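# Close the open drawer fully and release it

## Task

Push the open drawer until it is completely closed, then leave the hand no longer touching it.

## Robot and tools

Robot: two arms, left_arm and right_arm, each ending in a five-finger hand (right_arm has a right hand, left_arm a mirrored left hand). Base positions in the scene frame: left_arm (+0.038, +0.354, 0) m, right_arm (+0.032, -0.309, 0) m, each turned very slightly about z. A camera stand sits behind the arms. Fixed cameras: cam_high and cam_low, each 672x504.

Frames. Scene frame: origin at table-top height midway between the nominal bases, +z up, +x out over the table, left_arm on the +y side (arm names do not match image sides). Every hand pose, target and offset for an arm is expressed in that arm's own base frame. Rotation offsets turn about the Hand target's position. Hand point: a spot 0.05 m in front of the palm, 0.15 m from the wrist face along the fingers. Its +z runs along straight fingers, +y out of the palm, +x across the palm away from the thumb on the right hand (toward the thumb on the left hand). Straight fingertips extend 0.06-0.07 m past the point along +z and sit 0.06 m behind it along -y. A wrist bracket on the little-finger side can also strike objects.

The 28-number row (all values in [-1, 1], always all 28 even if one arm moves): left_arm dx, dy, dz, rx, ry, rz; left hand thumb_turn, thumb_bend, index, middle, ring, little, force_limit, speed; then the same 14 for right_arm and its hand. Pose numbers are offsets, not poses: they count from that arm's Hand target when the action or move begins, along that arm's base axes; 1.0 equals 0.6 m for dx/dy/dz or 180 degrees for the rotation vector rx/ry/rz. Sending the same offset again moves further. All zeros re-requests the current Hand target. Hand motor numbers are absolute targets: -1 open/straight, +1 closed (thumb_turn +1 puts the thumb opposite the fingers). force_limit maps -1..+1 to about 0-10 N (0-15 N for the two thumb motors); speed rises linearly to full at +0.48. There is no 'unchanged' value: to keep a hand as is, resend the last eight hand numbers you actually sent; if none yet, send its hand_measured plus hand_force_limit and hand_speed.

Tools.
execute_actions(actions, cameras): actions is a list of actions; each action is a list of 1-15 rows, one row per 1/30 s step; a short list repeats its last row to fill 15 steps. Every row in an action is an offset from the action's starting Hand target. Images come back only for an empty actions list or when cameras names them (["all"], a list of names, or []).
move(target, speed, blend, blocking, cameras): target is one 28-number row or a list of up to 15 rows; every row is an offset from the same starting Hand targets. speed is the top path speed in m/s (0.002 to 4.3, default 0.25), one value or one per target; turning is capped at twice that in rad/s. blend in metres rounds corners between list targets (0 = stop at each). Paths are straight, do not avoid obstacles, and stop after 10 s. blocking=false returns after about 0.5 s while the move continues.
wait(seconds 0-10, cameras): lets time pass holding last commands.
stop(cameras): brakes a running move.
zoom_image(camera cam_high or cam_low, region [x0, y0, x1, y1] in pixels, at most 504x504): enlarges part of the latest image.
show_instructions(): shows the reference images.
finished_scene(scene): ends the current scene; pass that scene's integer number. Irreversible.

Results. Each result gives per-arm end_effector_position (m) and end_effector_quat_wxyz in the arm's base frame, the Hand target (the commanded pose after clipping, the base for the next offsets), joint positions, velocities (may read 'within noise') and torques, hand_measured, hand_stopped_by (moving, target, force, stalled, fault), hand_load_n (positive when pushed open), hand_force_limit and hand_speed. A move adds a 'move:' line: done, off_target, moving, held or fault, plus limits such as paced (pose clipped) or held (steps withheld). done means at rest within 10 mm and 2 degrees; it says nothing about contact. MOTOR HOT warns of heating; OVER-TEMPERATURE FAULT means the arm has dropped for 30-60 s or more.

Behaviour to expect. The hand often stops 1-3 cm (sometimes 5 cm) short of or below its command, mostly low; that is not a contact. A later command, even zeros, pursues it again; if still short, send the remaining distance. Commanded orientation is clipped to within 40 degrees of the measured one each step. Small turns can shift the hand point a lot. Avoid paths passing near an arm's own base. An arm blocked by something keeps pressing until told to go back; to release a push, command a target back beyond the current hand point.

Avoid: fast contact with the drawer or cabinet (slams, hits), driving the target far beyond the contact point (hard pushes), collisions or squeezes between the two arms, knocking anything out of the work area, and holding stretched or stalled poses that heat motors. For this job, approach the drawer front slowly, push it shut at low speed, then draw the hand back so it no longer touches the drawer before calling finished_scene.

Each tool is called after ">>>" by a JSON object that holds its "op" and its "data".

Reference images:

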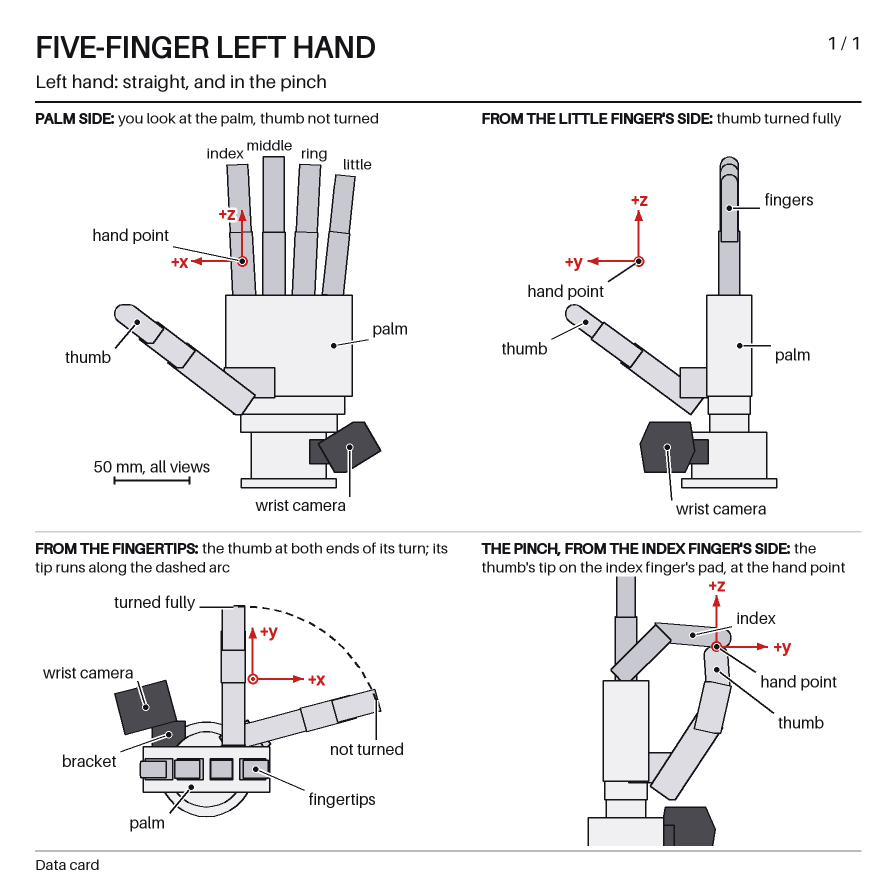

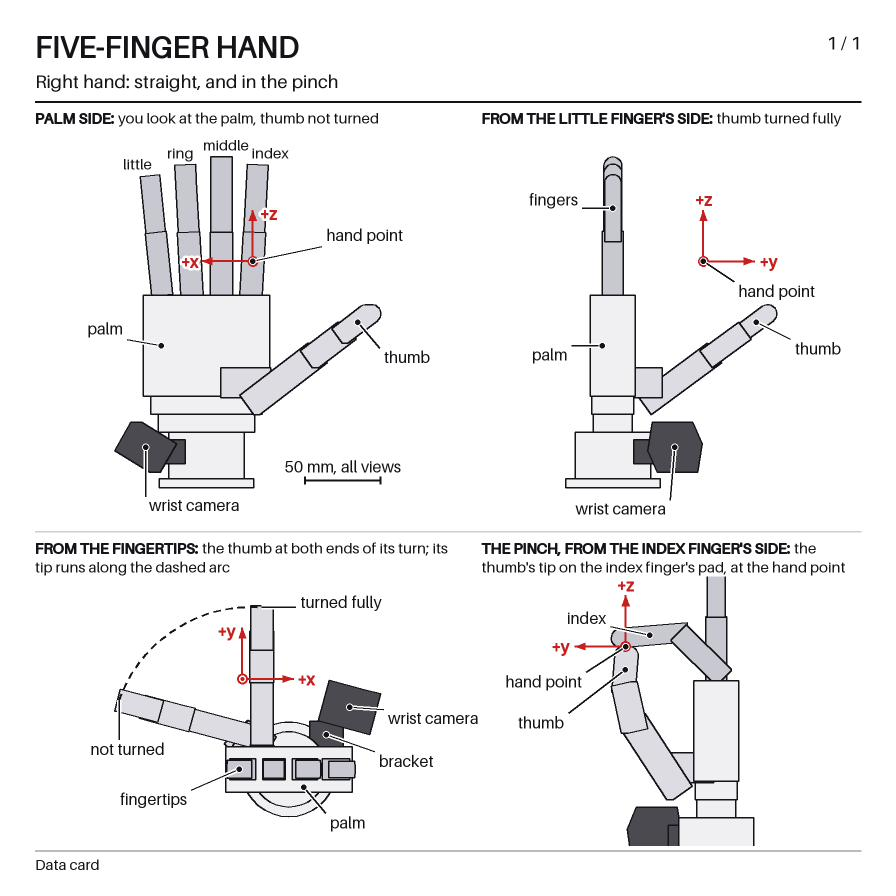

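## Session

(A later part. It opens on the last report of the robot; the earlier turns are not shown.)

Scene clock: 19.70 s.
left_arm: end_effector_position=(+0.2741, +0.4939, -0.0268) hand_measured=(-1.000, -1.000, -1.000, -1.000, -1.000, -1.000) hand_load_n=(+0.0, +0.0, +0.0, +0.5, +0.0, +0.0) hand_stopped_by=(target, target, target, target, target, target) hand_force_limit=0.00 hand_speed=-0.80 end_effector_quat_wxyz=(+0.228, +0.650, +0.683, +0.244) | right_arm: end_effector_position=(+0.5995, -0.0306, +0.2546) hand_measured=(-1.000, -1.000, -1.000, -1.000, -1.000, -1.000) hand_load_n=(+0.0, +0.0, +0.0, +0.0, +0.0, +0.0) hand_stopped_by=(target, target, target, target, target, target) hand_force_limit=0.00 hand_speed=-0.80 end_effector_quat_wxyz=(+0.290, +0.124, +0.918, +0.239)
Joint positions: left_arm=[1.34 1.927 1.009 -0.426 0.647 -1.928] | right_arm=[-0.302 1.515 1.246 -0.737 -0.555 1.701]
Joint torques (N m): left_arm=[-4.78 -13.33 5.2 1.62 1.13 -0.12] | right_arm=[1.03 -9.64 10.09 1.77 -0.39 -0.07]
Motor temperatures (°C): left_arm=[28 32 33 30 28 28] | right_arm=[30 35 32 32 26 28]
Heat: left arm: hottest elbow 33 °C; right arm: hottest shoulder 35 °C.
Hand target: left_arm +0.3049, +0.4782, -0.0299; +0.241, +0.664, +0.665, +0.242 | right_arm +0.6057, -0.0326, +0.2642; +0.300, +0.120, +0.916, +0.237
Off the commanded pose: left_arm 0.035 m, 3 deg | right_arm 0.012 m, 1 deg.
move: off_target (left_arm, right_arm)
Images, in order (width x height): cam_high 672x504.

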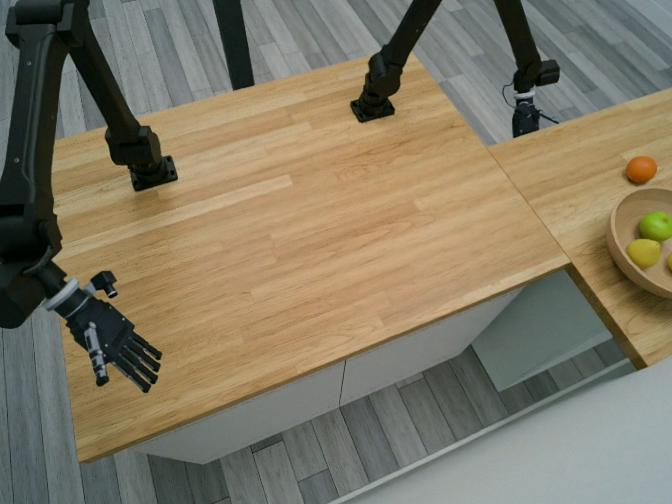

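>>> {"op": "move", "data": {"target": [[0.022,0,0,0,0,0,-1,-1,-1,-1,-1,-1,0,-0.8,0,0,0,0,0,0,-1,-1,-1,-1,-1,-1,0,-0.8],[-0.15,0,0,0,0,0,-1,-1,-1,-1,-1,-1,0,-0.8,0,0,0,0,0,0,-1,-1,-1,-1,-1,-1,0,-0.8]], "speed": [0.08,0.2], "blend": [0.005,0], "cameras": ["cam_high"]}}

>>> {"op": "zoom_image", "data": {"camera": "cam_high", "region": [450, 60, 650, 200]}}

Scene clock: 22.30 s.
left_arm: end_effector_position=(+0.2168, +0.4805, -0.0297) hand_measured=(-1.000, -1.000, -1.000, -1.000, -1.000, -1.000) hand_load_n=(+0.0, +0.0, +0.0, +0.0, +0.0, +0.0) hand_stopped_by=(target, target, target, target, target, target) hand_force_limit=0.00 hand_speed=-0.80 end_effector_quat_wxyz=(+0.240, +0.663, +0.666, +0.244) | right_arm: end_effector_position=(+0.5995, -0.0306, +0.2546) hand_measured=(-1.000, -1.000, -1.000, -1.000, -1.000, -1.000) hand_load_n=(+0.0, +0.0, +0.0, +0.0, +0.0, +0.0) hand_stopped_by=(target, target, target, target, target, target) hand_force_limit=0.00 hand_speed=-0.80 end_effector_quat_wxyz=(+0.290, +0.124, +0.918, +0.239)
Joint positions: left_arm=[1.469 1.927 0.99 -0.541 0.693 -1.711] | right_arm=[-0.302 1.515 1.246 -0.737 -0.555 1.701]
Joint torques (N m): left_arm=[0.32 -13.92 5 0.32 0.59 0.06] | right_arm=[1.79 -10.58 10.04 1.74 -0.4 0.02]
Heat: left arm: hottest elbow 33 °C; right arm: hottest shoulder 35 °C.
Hand target: left_arm +0.2149, +0.4781, -0.0300; +0.241, +0.664, +0.665, +0.242 | right_arm +0.6057, -0.0326, +0.2642; +0.300, +0.120, +0.916, +0.237
Off the commanded pose: left_arm 0.003 m, 0 deg | right_arm 0.012 m, 1 deg.
move: off_target (right_arm)
Images, in order (width x height): cam_high 672x504.

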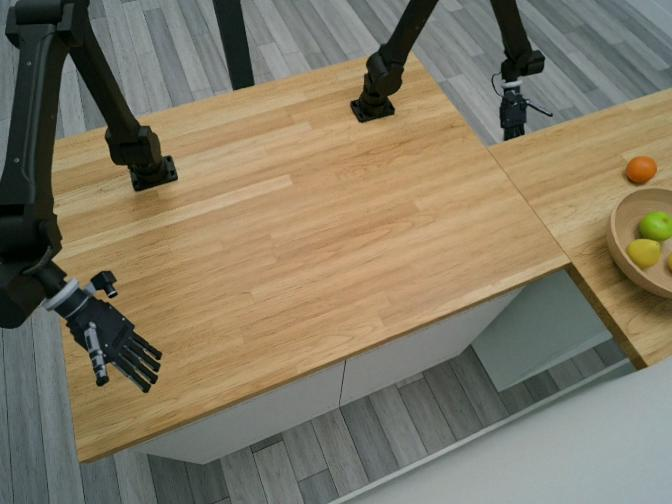

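Scaled by 2.520 from the camera's 672x504 image, which has a finer 960x720 frame.

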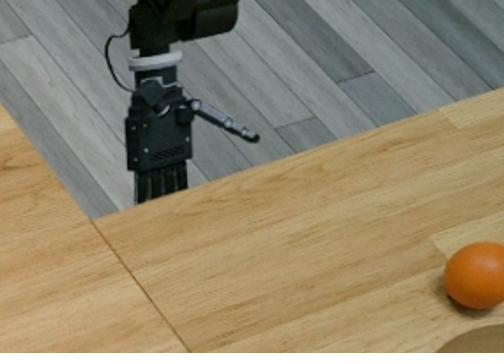

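>>> {"op": "finished_scene", "data": {"scene": 2}}

The scene is finished: the task was done.


## Next scene

The same job, from a new start.

Reference images:

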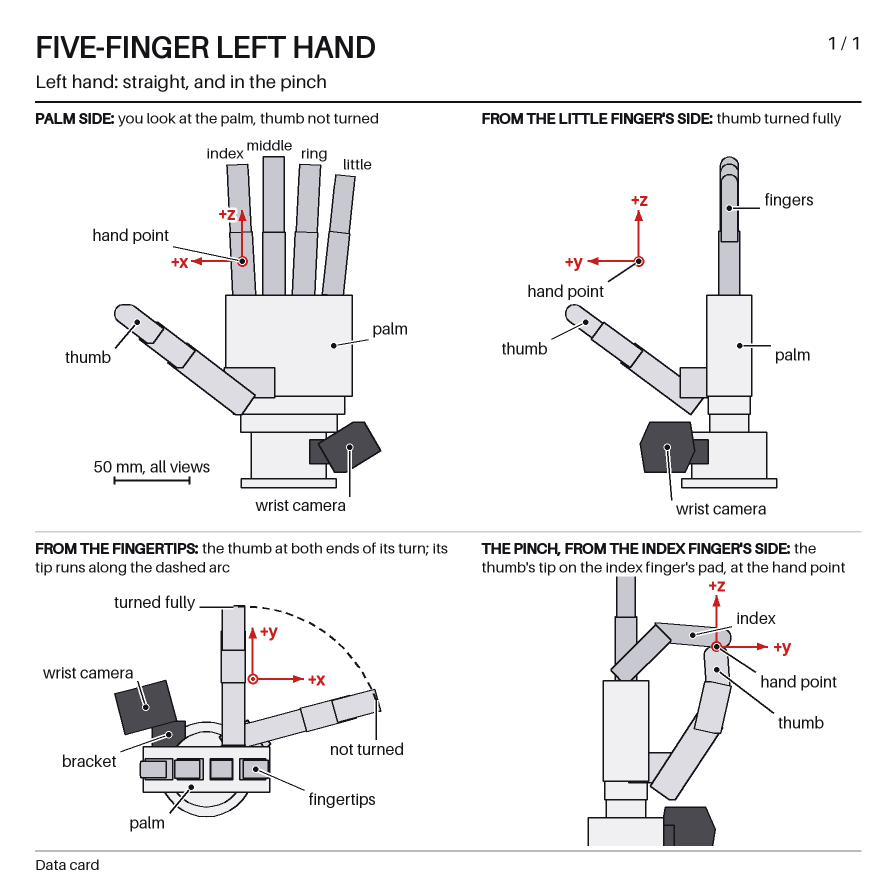

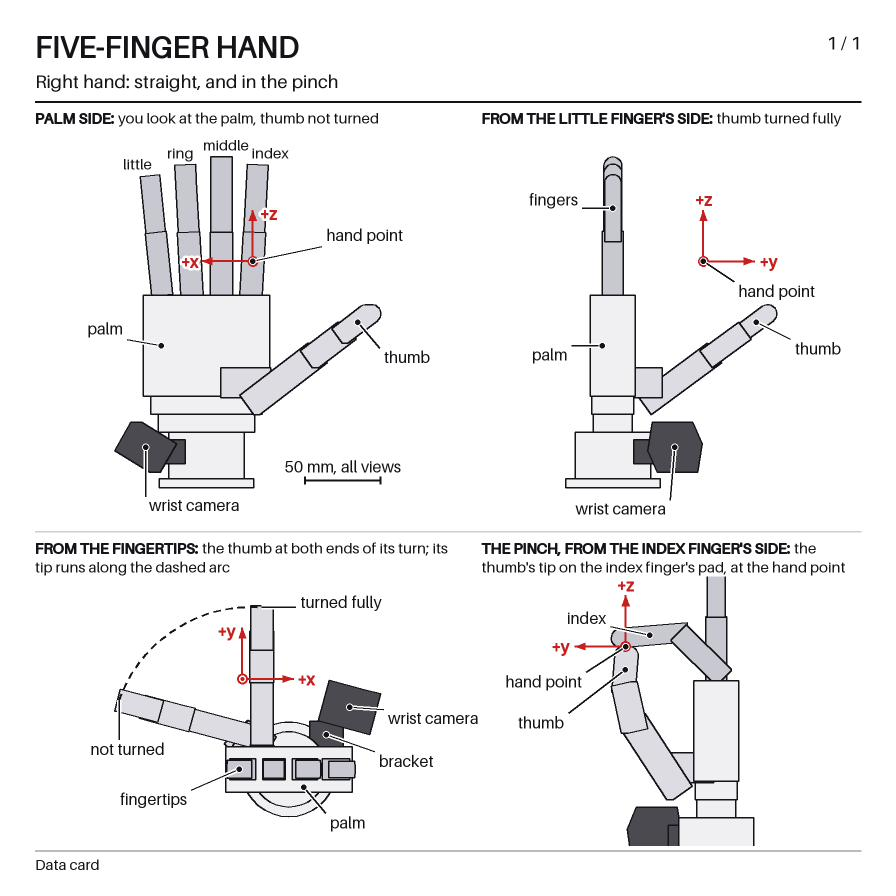

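>>> {"op": "execute_actions", "data": {"actions": []}}

>>> {"op": "zoom_image", "data": {"camera": "cam_high", "region": [440, 20, 660, 200]}}

Scene clock: 0.00 s.
left_arm: end_effector_position=(+0.2948, -0.5167, +0.2824) hand_measured=(-1.000, -1.000, -1.000, -1.000, -1.000, -1.000) hand_load_n=(+0.0, +0.0, +0.0, +0.0, +0.0, +0.0) hand_stopped_by=(target, target, target, target, target, target) hand_force_limit=0.00 hand_speed=-0.80 end_effector_quat_wxyz=(+0.617, +0.212, +0.699, +0.294) | right_arm: end_effector_position=(+0.3379, -0.0339, +0.2849) hand_measured=(-1.000, -1.000, -1.000, -1.000, -1.000, -1.000) hand_load_n=(+0.0, +0.0, +0.0, +0.0, +0.0, +0.0) hand_stopped_by=(target, target, target, target, target, target) hand_force_limit=0.00 hand_speed=-0.80 end_effector_quat_wxyz=(+0.032, -0.149, +0.929, -0.338)
Joint positions: left_arm=[-1.389 1.945 1.642 -0.816 -1.497 1.193] | right_arm=[0.115 1.092 1.222 -1.587 0.685 1.327]
Joint velocities: within noise
Joint torques (N m): no reading
Motor temperatures (°C): left_arm=[28 31 31 29 26 28] | right_arm=[29 34 27 31 26 27]
Heat: left arm: hottest shoulder 31 °C; right arm: hottest shoulder 34 °C.
Hand target: left_arm +0.2958, -0.5216, +0.2837; +0.618, +0.209, +0.700, +0.290 | right_arm +0.3428, -0.0333, +0.2937; +0.042, -0.145, +0.929, -0.338

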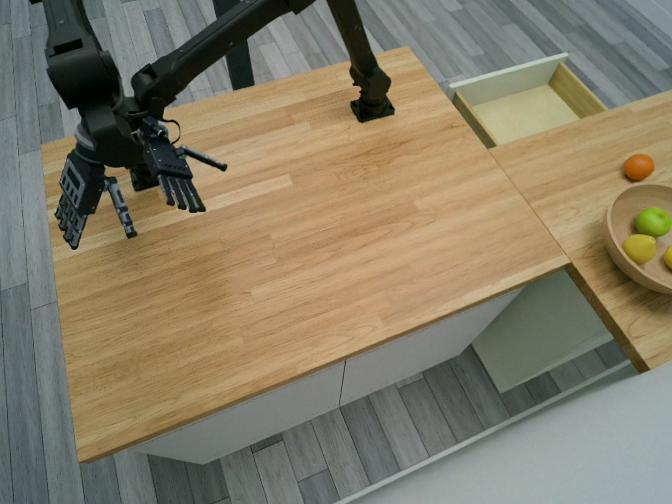

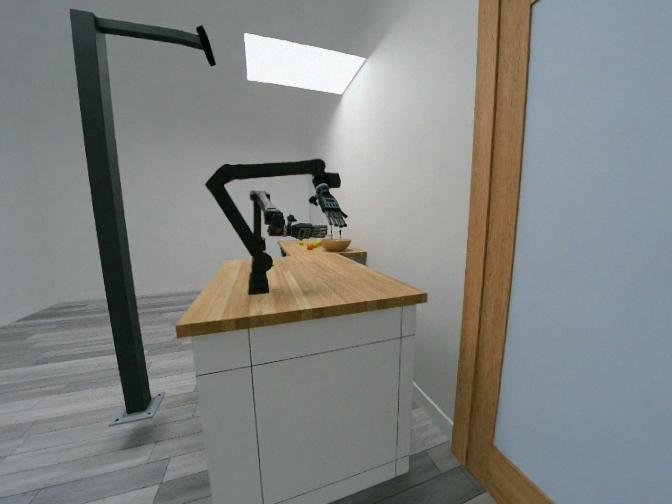

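Scaled by 2.291 from the camera's 672x504 image, which has a finer 960x720 frame.

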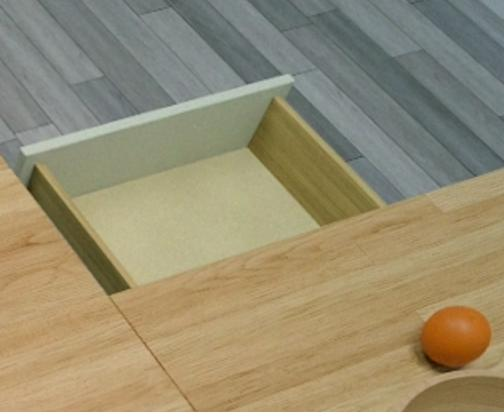

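>>> {"op": "move", "data": {"target": [[0.14,0.45,0.067,-0.3943,0.0748,0.2238,-1,-1,-1,-1,-1,-1,0,-0.8,0,0,0,0,0,0,-1,-1,-1,-1,-1,-1,0,-0.8],[0.148,0.95,0.077,-0.7902,-0.045,0.5395,-1,-1,-1,-1,-1,-1,0,-0.8,0,0,0,0,0,0,-1,-1,-1,-1,-1,-1,0,-0.8]], "speed": 0.4, "blend": 0.08}}

Scene clock: 11.97 s.
left_arm: end_effector_position=(+0.3845, +0.0459, +0.3428) hand_measured=(-1.000, -1.000, -1.000, -1.000, -1.000, -1.000) hand_load_n=(+0.0, +0.0, +0.0, +0.0, +0.0, +0.0) hand_stopped_by=(target, target, target, target, target, target) hand_force_limit=0.00 hand_speed=-0.80 end_effector_quat_wxyz=(-0.097, +0.894, -0.383, +0.213) | right_arm: end_effector_position=(+0.3379, -0.0339, +0.2849) hand_measured=(-1.000, -1.000, -1.000, -1.000, -1.000, -1.000) hand_load_n=(+0.0, +0.0, +0.0, +0.0, +0.0, +0.0) hand_stopped_by=(target, target, target, target, target, target) hand_force_limit=0.00 hand_speed=-0.80 end_effector_quat_wxyz=(+0.032, -0.149, +0.929, -0.338)
Joint positions: left_arm=[0.33 1.153 1.388 -1.354 0.138 -0.464] | right_arm=[0.115 1.092 1.222 -1.587 0.685 1.327]
Joint torques (N m): left_arm=[0.73 -5.25 8.02 0.98 0.16 -0.17] | right_arm=[1.38 -4.19 9.37 0.64 0.6 0.03]
Heat: left arm: hottest elbow 33 °C; right arm: hottest shoulder 34 °C.
Hand target: left_arm +0.3846, +0.0485, +0.3300; -0.083, +0.902, -0.373, +0.199 | right_arm +0.3428, -0.0333, +0.2937; +0.042, -0.145, +0.929, -0.338
Off the commanded pose: left_arm 0.013 m, 3 deg | right_arm 0.010 m, 1 deg.
move: off_target (left_arm)

>>> {"op": "move", "data": {"target": [[-0.175,0.467,0,-0.1643,0.0264,0.3337,-1,-1,-1,-1,-1,-1,0,-0.8,0,0,0,0,0,0,-1,-1,-1,-1,-1,-1,0,-0.8],[-0.675,0.687,-0.183,-0.4036,-0.0406,0.6334,-1,-1,-1,-1,-1,-1,0,-0.8,0,0,0,0,0,0,-1,-1,-1,-1,-1,-1,0,-0.8]], "speed": 0.4, "blend": 0.05, "cameras": ["cam_high"]}}

>>> {"op": "zoom_image", "data": {"camera": "cam_high", "region": [430, 0, 630, 150]}}

Scene clock: 16.57 s.
left_arm: end_effector_position=(-0.0151, +0.4506, +0.2175) hand_measured=(-1.000, -1.000, -1.000, -1.000, -1.000, -1.000) hand_load_n=(+0.0, +0.0, +0.0, +0.0, +0.0, +0.0) hand_stopped_by=(target, target, target, target, target, target) hand_force_limit=0.00 hand_speed=-0.80 end_effector_quat_wxyz=(+0.243, +0.669, +0.659, +0.242) | right_arm: end_effector_position=(+0.3379, -0.0339, +0.2849) hand_measured=(-1.000, -1.000, -1.000, -1.000, -1.000, -1.000) hand_load_n=(+0.0, +0.0, +0.0, +0.0, +0.0, +0.0) hand_stopped_by=(target, target, target, target, target, target) hand_force_limit=0.00 hand_speed=-0.80 end_effector_quat_wxyz=(+0.032, -0.149, +0.929, -0.338)
Joint positions: left_arm=[1.988 1.647 1.367 -1.625 0.626 -1.029] | right_arm=[0.115 1.092 1.222 -1.587 0.685 1.327]
Joint torques (N m): left_arm=[0.21 -10.99 10.11 -0.44 0.53 -0.14] | right_arm=[2.08 -3.6 9.43 0.8 0.61 -0.03]
Heat: left arm: hottest elbow 33 °C; right arm: hottest shoulder 34 °C.
Hand target: left_arm -0.0203, +0.4606, +0.2203; +0.243, +0.664, +0.664, +0.242 | right_arm +0.3428, -0.0333, +0.2937; +0.042, -0.145, +0.929, -0.338
Off the commanded pose: left_arm 0.012 m, 1 deg | right_arm 0.010 m, 1 deg.
move: off_target (left_arm)
Images, in order (width x height): cam_high 672x504.

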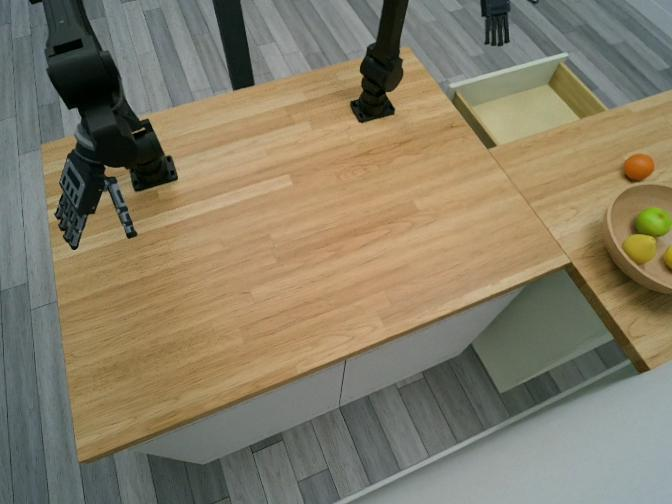

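Scaled by 2.520 from the camera's 672x504 image, which has a finer 960x720 frame.

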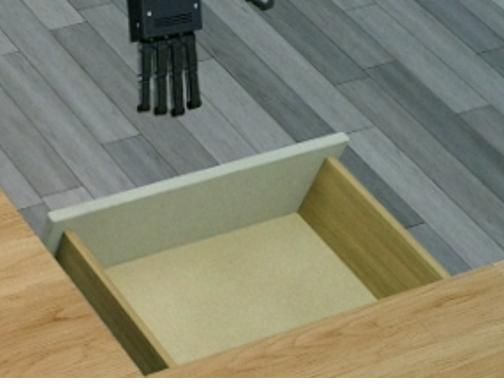

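>>> {"op": "move", "data": {"target": [[-0.158,0.029,-0.217,0,0,0,-1,-1,-1,-1,-1,-1,0,-0.8,0,0,0,0,0,0,-1,-1,-1,-1,-1,-1,0,-0.8],[-0.158,0.029,-0.417,0,0,0,-1,-1,-1,-1,-1,-1,0,-0.8,0,0,0,0,0,0,-1,-1,-1,-1,-1,-1,0,-0.8]], "speed": 0.25, "blend": [0.03,0], "cameras": ["cam_high"]}}

>>> {"op": "zoom_image", "data": {"camera": "cam_high", "region": [430, 0, 630, 150]}}

Scene clock: 20.40 s.
left_arm: end_effector_position=(-0.1089, +0.4741, -0.0225) hand_measured=(-1.000, -1.000, -1.000, -1.000, -1.000, -1.000) hand_load_n=(+0.0, +0.0, +0.0, +0.0, +0.0, +0.0) hand_stopped_by=(target, target, target, target, target, target) hand_force_limit=0.00 hand_speed=-0.80 end_effector_quat_wxyz=(+0.247, +0.662, +0.666, +0.239) | right_arm: end_effector_position=(+0.3379, -0.0339, +0.2849) hand_measured=(-1.000, -1.000, -1.000, -1.000, -1.000, -1.000) hand_load_n=(+0.0, +0.0, +0.0, +0.0, +0.0, +0.0) hand_stopped_by=(target, target, target, target, target, target) hand_force_limit=0.00 hand_speed=-0.80 end_effector_quat_wxyz=(+0.032, -0.149, +0.929, -0.338)
Joint positions: left_arm=[2.134 2.124 1.367 -1.245 0.572 -0.886] | right_arm=[0.115 1.092 1.222 -1.587 0.685 1.327]
Joint torques (N m): left_arm=[0.5 -14.62 6.82 0.02 0.39 0.07] | right_arm=[1.79 -4.19 9.31 0.83 0.59 -0.09]
Heat: left arm: hottest elbow 34 °C; right arm: hottest shoulder 34 °C.
Hand target: left_arm -0.1151, +0.4781, -0.0299; +0.243, +0.665, +0.664, +0.242 | right_arm +0.3428, -0.0333, +0.2937; +0.042, -0.145, +0.929, -0.338
Off the commanded pose: left_arm 0.010 m, 1 deg | right_arm 0.010 m, 1 deg.
move: done
Images, in order (width x height): cam_high 672x504.

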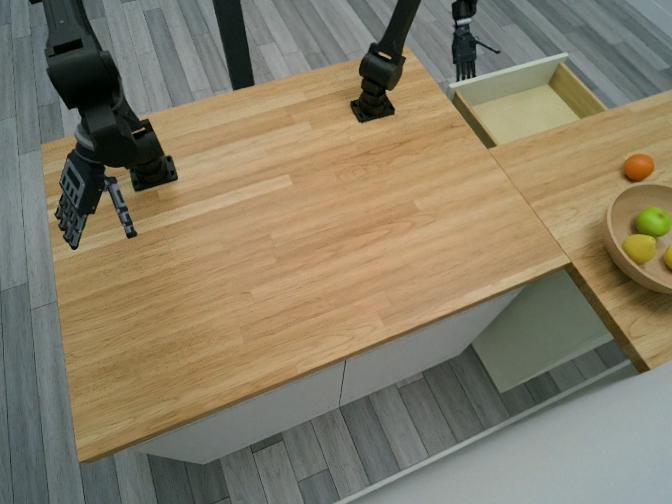

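Scaled by 2.520 from the camera's 672x504 image, which has a finer 960x720 frame.

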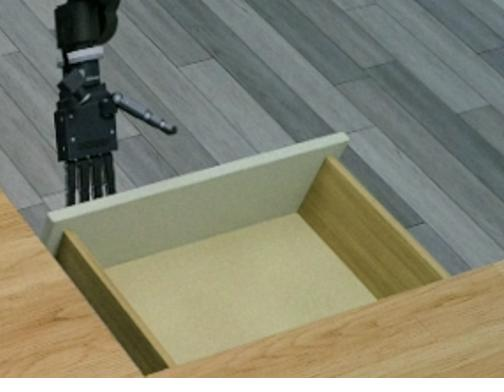

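>>> {"op": "move", "data": {"target": [[0.57,0,0,0,0,0,-1,-1,-1,-1,-1,-1,0,-0.8,0,0,0,0,0,0,-1,-1,-1,-1,-1,-1,0,-0.8],[0.705,0,0,0,0,0,-1,-1,-1,-1,-1,-1,0,-0.8,0,0,0,0,0,0,-1,-1,-1,-1,-1,-1,0,-0.8]], "speed": [0.15,0.08], "blend": [0.02,0], "cameras": ["cam_high"]}}

Scene clock: 25.00 s.
left_arm: end_effector_position=(+0.2816, +0.4926, -0.0277) hand_measured=(-1.000, -1.000, -1.000, -1.000, -1.000, -1.000) hand_load_n=(+0.0, +0.0, +0.0, +0.5, -0.5, +0.0) hand_stopped_by=(target, target, target, target, target, target) hand_force_limit=0.00 hand_speed=-0.80 end_effector_quat_wxyz=(+0.229, +0.652, +0.680, +0.245) | right_arm: end_effector_position=(+0.3379, -0.0339, +0.2849) hand_measured=(-1.000, -1.000, -1.000, -1.000, -1.000, -1.000) hand_load_n=(+0.0, +0.0, +0.0, +0.0, +0.0, +0.0) hand_stopped_by=(target, target, target, target, target, target) hand_force_limit=0.00 hand_speed=-0.80 end_effector_quat_wxyz=(+0.032, -0.149, +0.929, -0.338)
Joint positions: left_arm=[1.326 1.932 1.01 -0.413 0.648 -1.938] | right_arm=[0.115 1.092 1.222 -1.587 0.685 1.327]
Joint torques (N m): left_arm=[-4.07 -13.51 5.41 1.21 1.09 -0.1] | right_arm=[1.55 -4.72 9.32 0.77 0.65 -0.04]
Heat: left arm: hottest shoulder 33 °C; right arm: hottest shoulder 34 °C.
Hand target: left_arm +0.3077, +0.4782, -0.0301; +0.243, +0.664, +0.664, +0.241 | right_arm +0.3428, -0.0333, +0.2937; +0.042, -0.145, +0.929, -0.338
Off the commanded pose: left_arm 0.030 m, 3 deg | right_arm 0.010 m, 1 deg.
move: off_target (left_arm)
Images, in order (width x height): cam_high 672x504.

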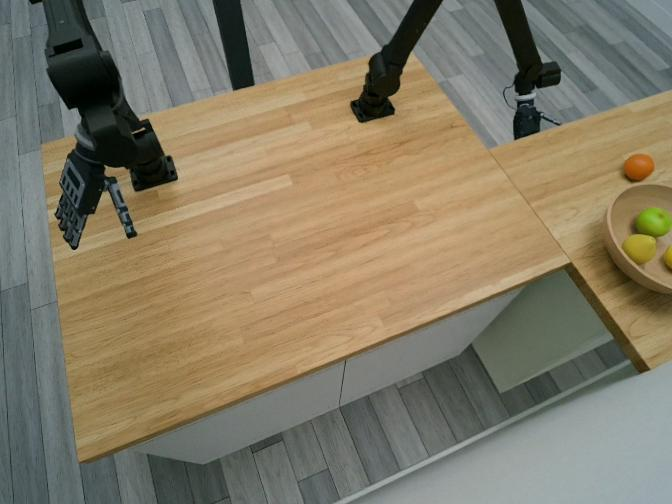

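>>> {"op": "move", "data": {"target": [0.03,0,0,0,0,0,-1,-1,-1,-1,-1,-1,0,-0.8,0,0,0,0,0,0,-1,-1,-1,-1,-1,-1,0,-0.8], "speed": 0.08}}

>>> {"op": "move", "data": {"target": [-0.18,0,0,0,0,0,-1,-1,-1,-1,-1,-1,0,-0.8,0,0,0,0,0,0,-1,-1,-1,-1,-1,-1,0,-0.8], "speed": 0.2, "cameras": ["cam_high"]}}

Scene clock: 26.60 s.
left_arm: end_effector_position=(+0.2833, +0.4943, -0.0310) hand_measured=(-1.000, -1.000, -1.000, -1.000, -1.000, -1.000) hand_load_n=(+0.0, +0.0, +0.0, +1.0, +0.0, +0.0) hand_stopped_by=(target, target, target, target, target, target) hand_force_limit=0.00 hand_speed=-0.80 end_effector_quat_wxyz=(+0.225, +0.644, +0.692, +0.237) | right_arm: end_effector_position=(+0.3379, -0.0339, +0.2849) hand_measured=(-1.000, -1.000, -1.000, -1.000, -1.000, -1.000) hand_load_n=(+0.0, +0.0, +0.0, +0.0, +0.0, +0.0) hand_stopped_by=(target, target, target, target, target, target) hand_force_limit=0.00 hand_speed=-0.80 end_effector_quat_wxyz=(+0.032, -0.149, +0.929, -0.338)
Joint positions: left_arm=[1.316 1.932 1.01 -0.408 0.627 -1.976] | right_arm=[0.115 1.092 1.222 -1.587 0.685 1.327]
Joint torques (N m): left_arm=[-6.12 -13.1 5.96 1.81 1.52 -0.13] | right_arm=[1.32 -4.48 9.4 0.79 0.61 -0.11]
Heat: left arm: hottest shoulder 33 °C; right arm: hottest shoulder 34 °C.
Hand target: left_arm +0.3257, +0.4782, -0.0301; +0.242, +0.665, +0.664, +0.242 | right_arm +0.3428, -0.0333, +0.2937; +0.042, -0.145, +0.929, -0.338
Off the commanded pose: left_arm 0.045 m, 4 deg | right_arm 0.010 m, 1 deg.
move: off_target (left_arm)

Scene clock: 28.17 s.
left_arm: end_effector_position=(+0.2181, +0.4800, -0.0319) hand_measured=(-1.000, -1.000, -1.000, -1.000, -1.000, -1.000) hand_load_n=(+0.0, +0.0, +0.0, +0.0, +0.0, +0.0) hand_stopped_by=(target, target, target, target, target, target) hand_force_limit=0.00 hand_speed=-0.80 end_effector_quat_wxyz=(+0.242, +0.661, +0.668, +0.241) | right_arm: end_effector_position=(+0.3379, -0.0339, +0.2849) hand_measured=(-1.000, -1.000, -1.000, -1.000, -1.000, -1.000) hand_load_n=(+0.0, +0.0, +0.0, +0.0, +0.0, +0.0) hand_stopped_by=(target, target, target, target, target, target) hand_force_limit=0.00 hand_speed=-0.80 end_effector_quat_wxyz=(+0.032, -0.149, +0.929, -0.338)
Joint positions: left_arm=[1.466 1.932 0.991 -0.54 0.693 -1.718] | right_arm=[0.115 1.092 1.222 -1.587 0.685 1.327]
Joint torques (N m): left_arm=[0.03 -14.15 5.08 0.35 0.61 0.07] | right_arm=[1.96 -3.6 9.32 0.66 0.57 -0.06]
Heat: left arm: hottest shoulder 33 °C; right arm: hottest shoulder 34 °C.
Hand target: left_arm +0.2179, +0.4783, -0.0300; +0.243, +0.665, +0.664, +0.242 | right_arm +0.3428, -0.0333, +0.2937; +0.042, -0.145, +0.929, -0.338
Off the commanded pose: left_arm 0.003 m, 1 deg | right_arm 0.010 m, 1 deg.
move: done
Images, in order (width x height): cam_high 672x504.

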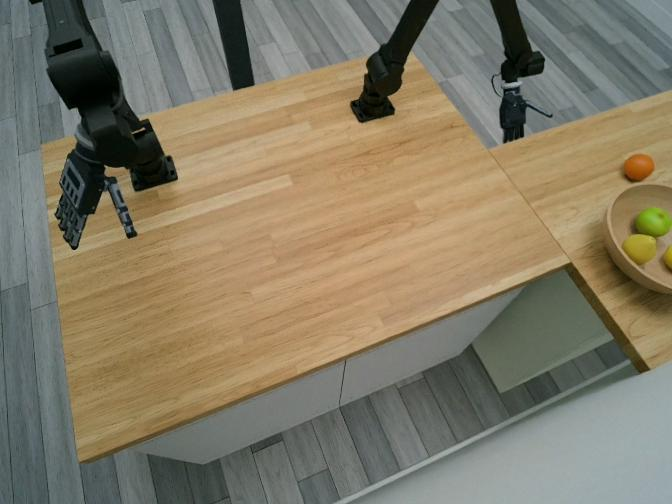

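>>> {"op": "finished_scene", "data": {"scene": 3}}

The scene is finished: the task was done.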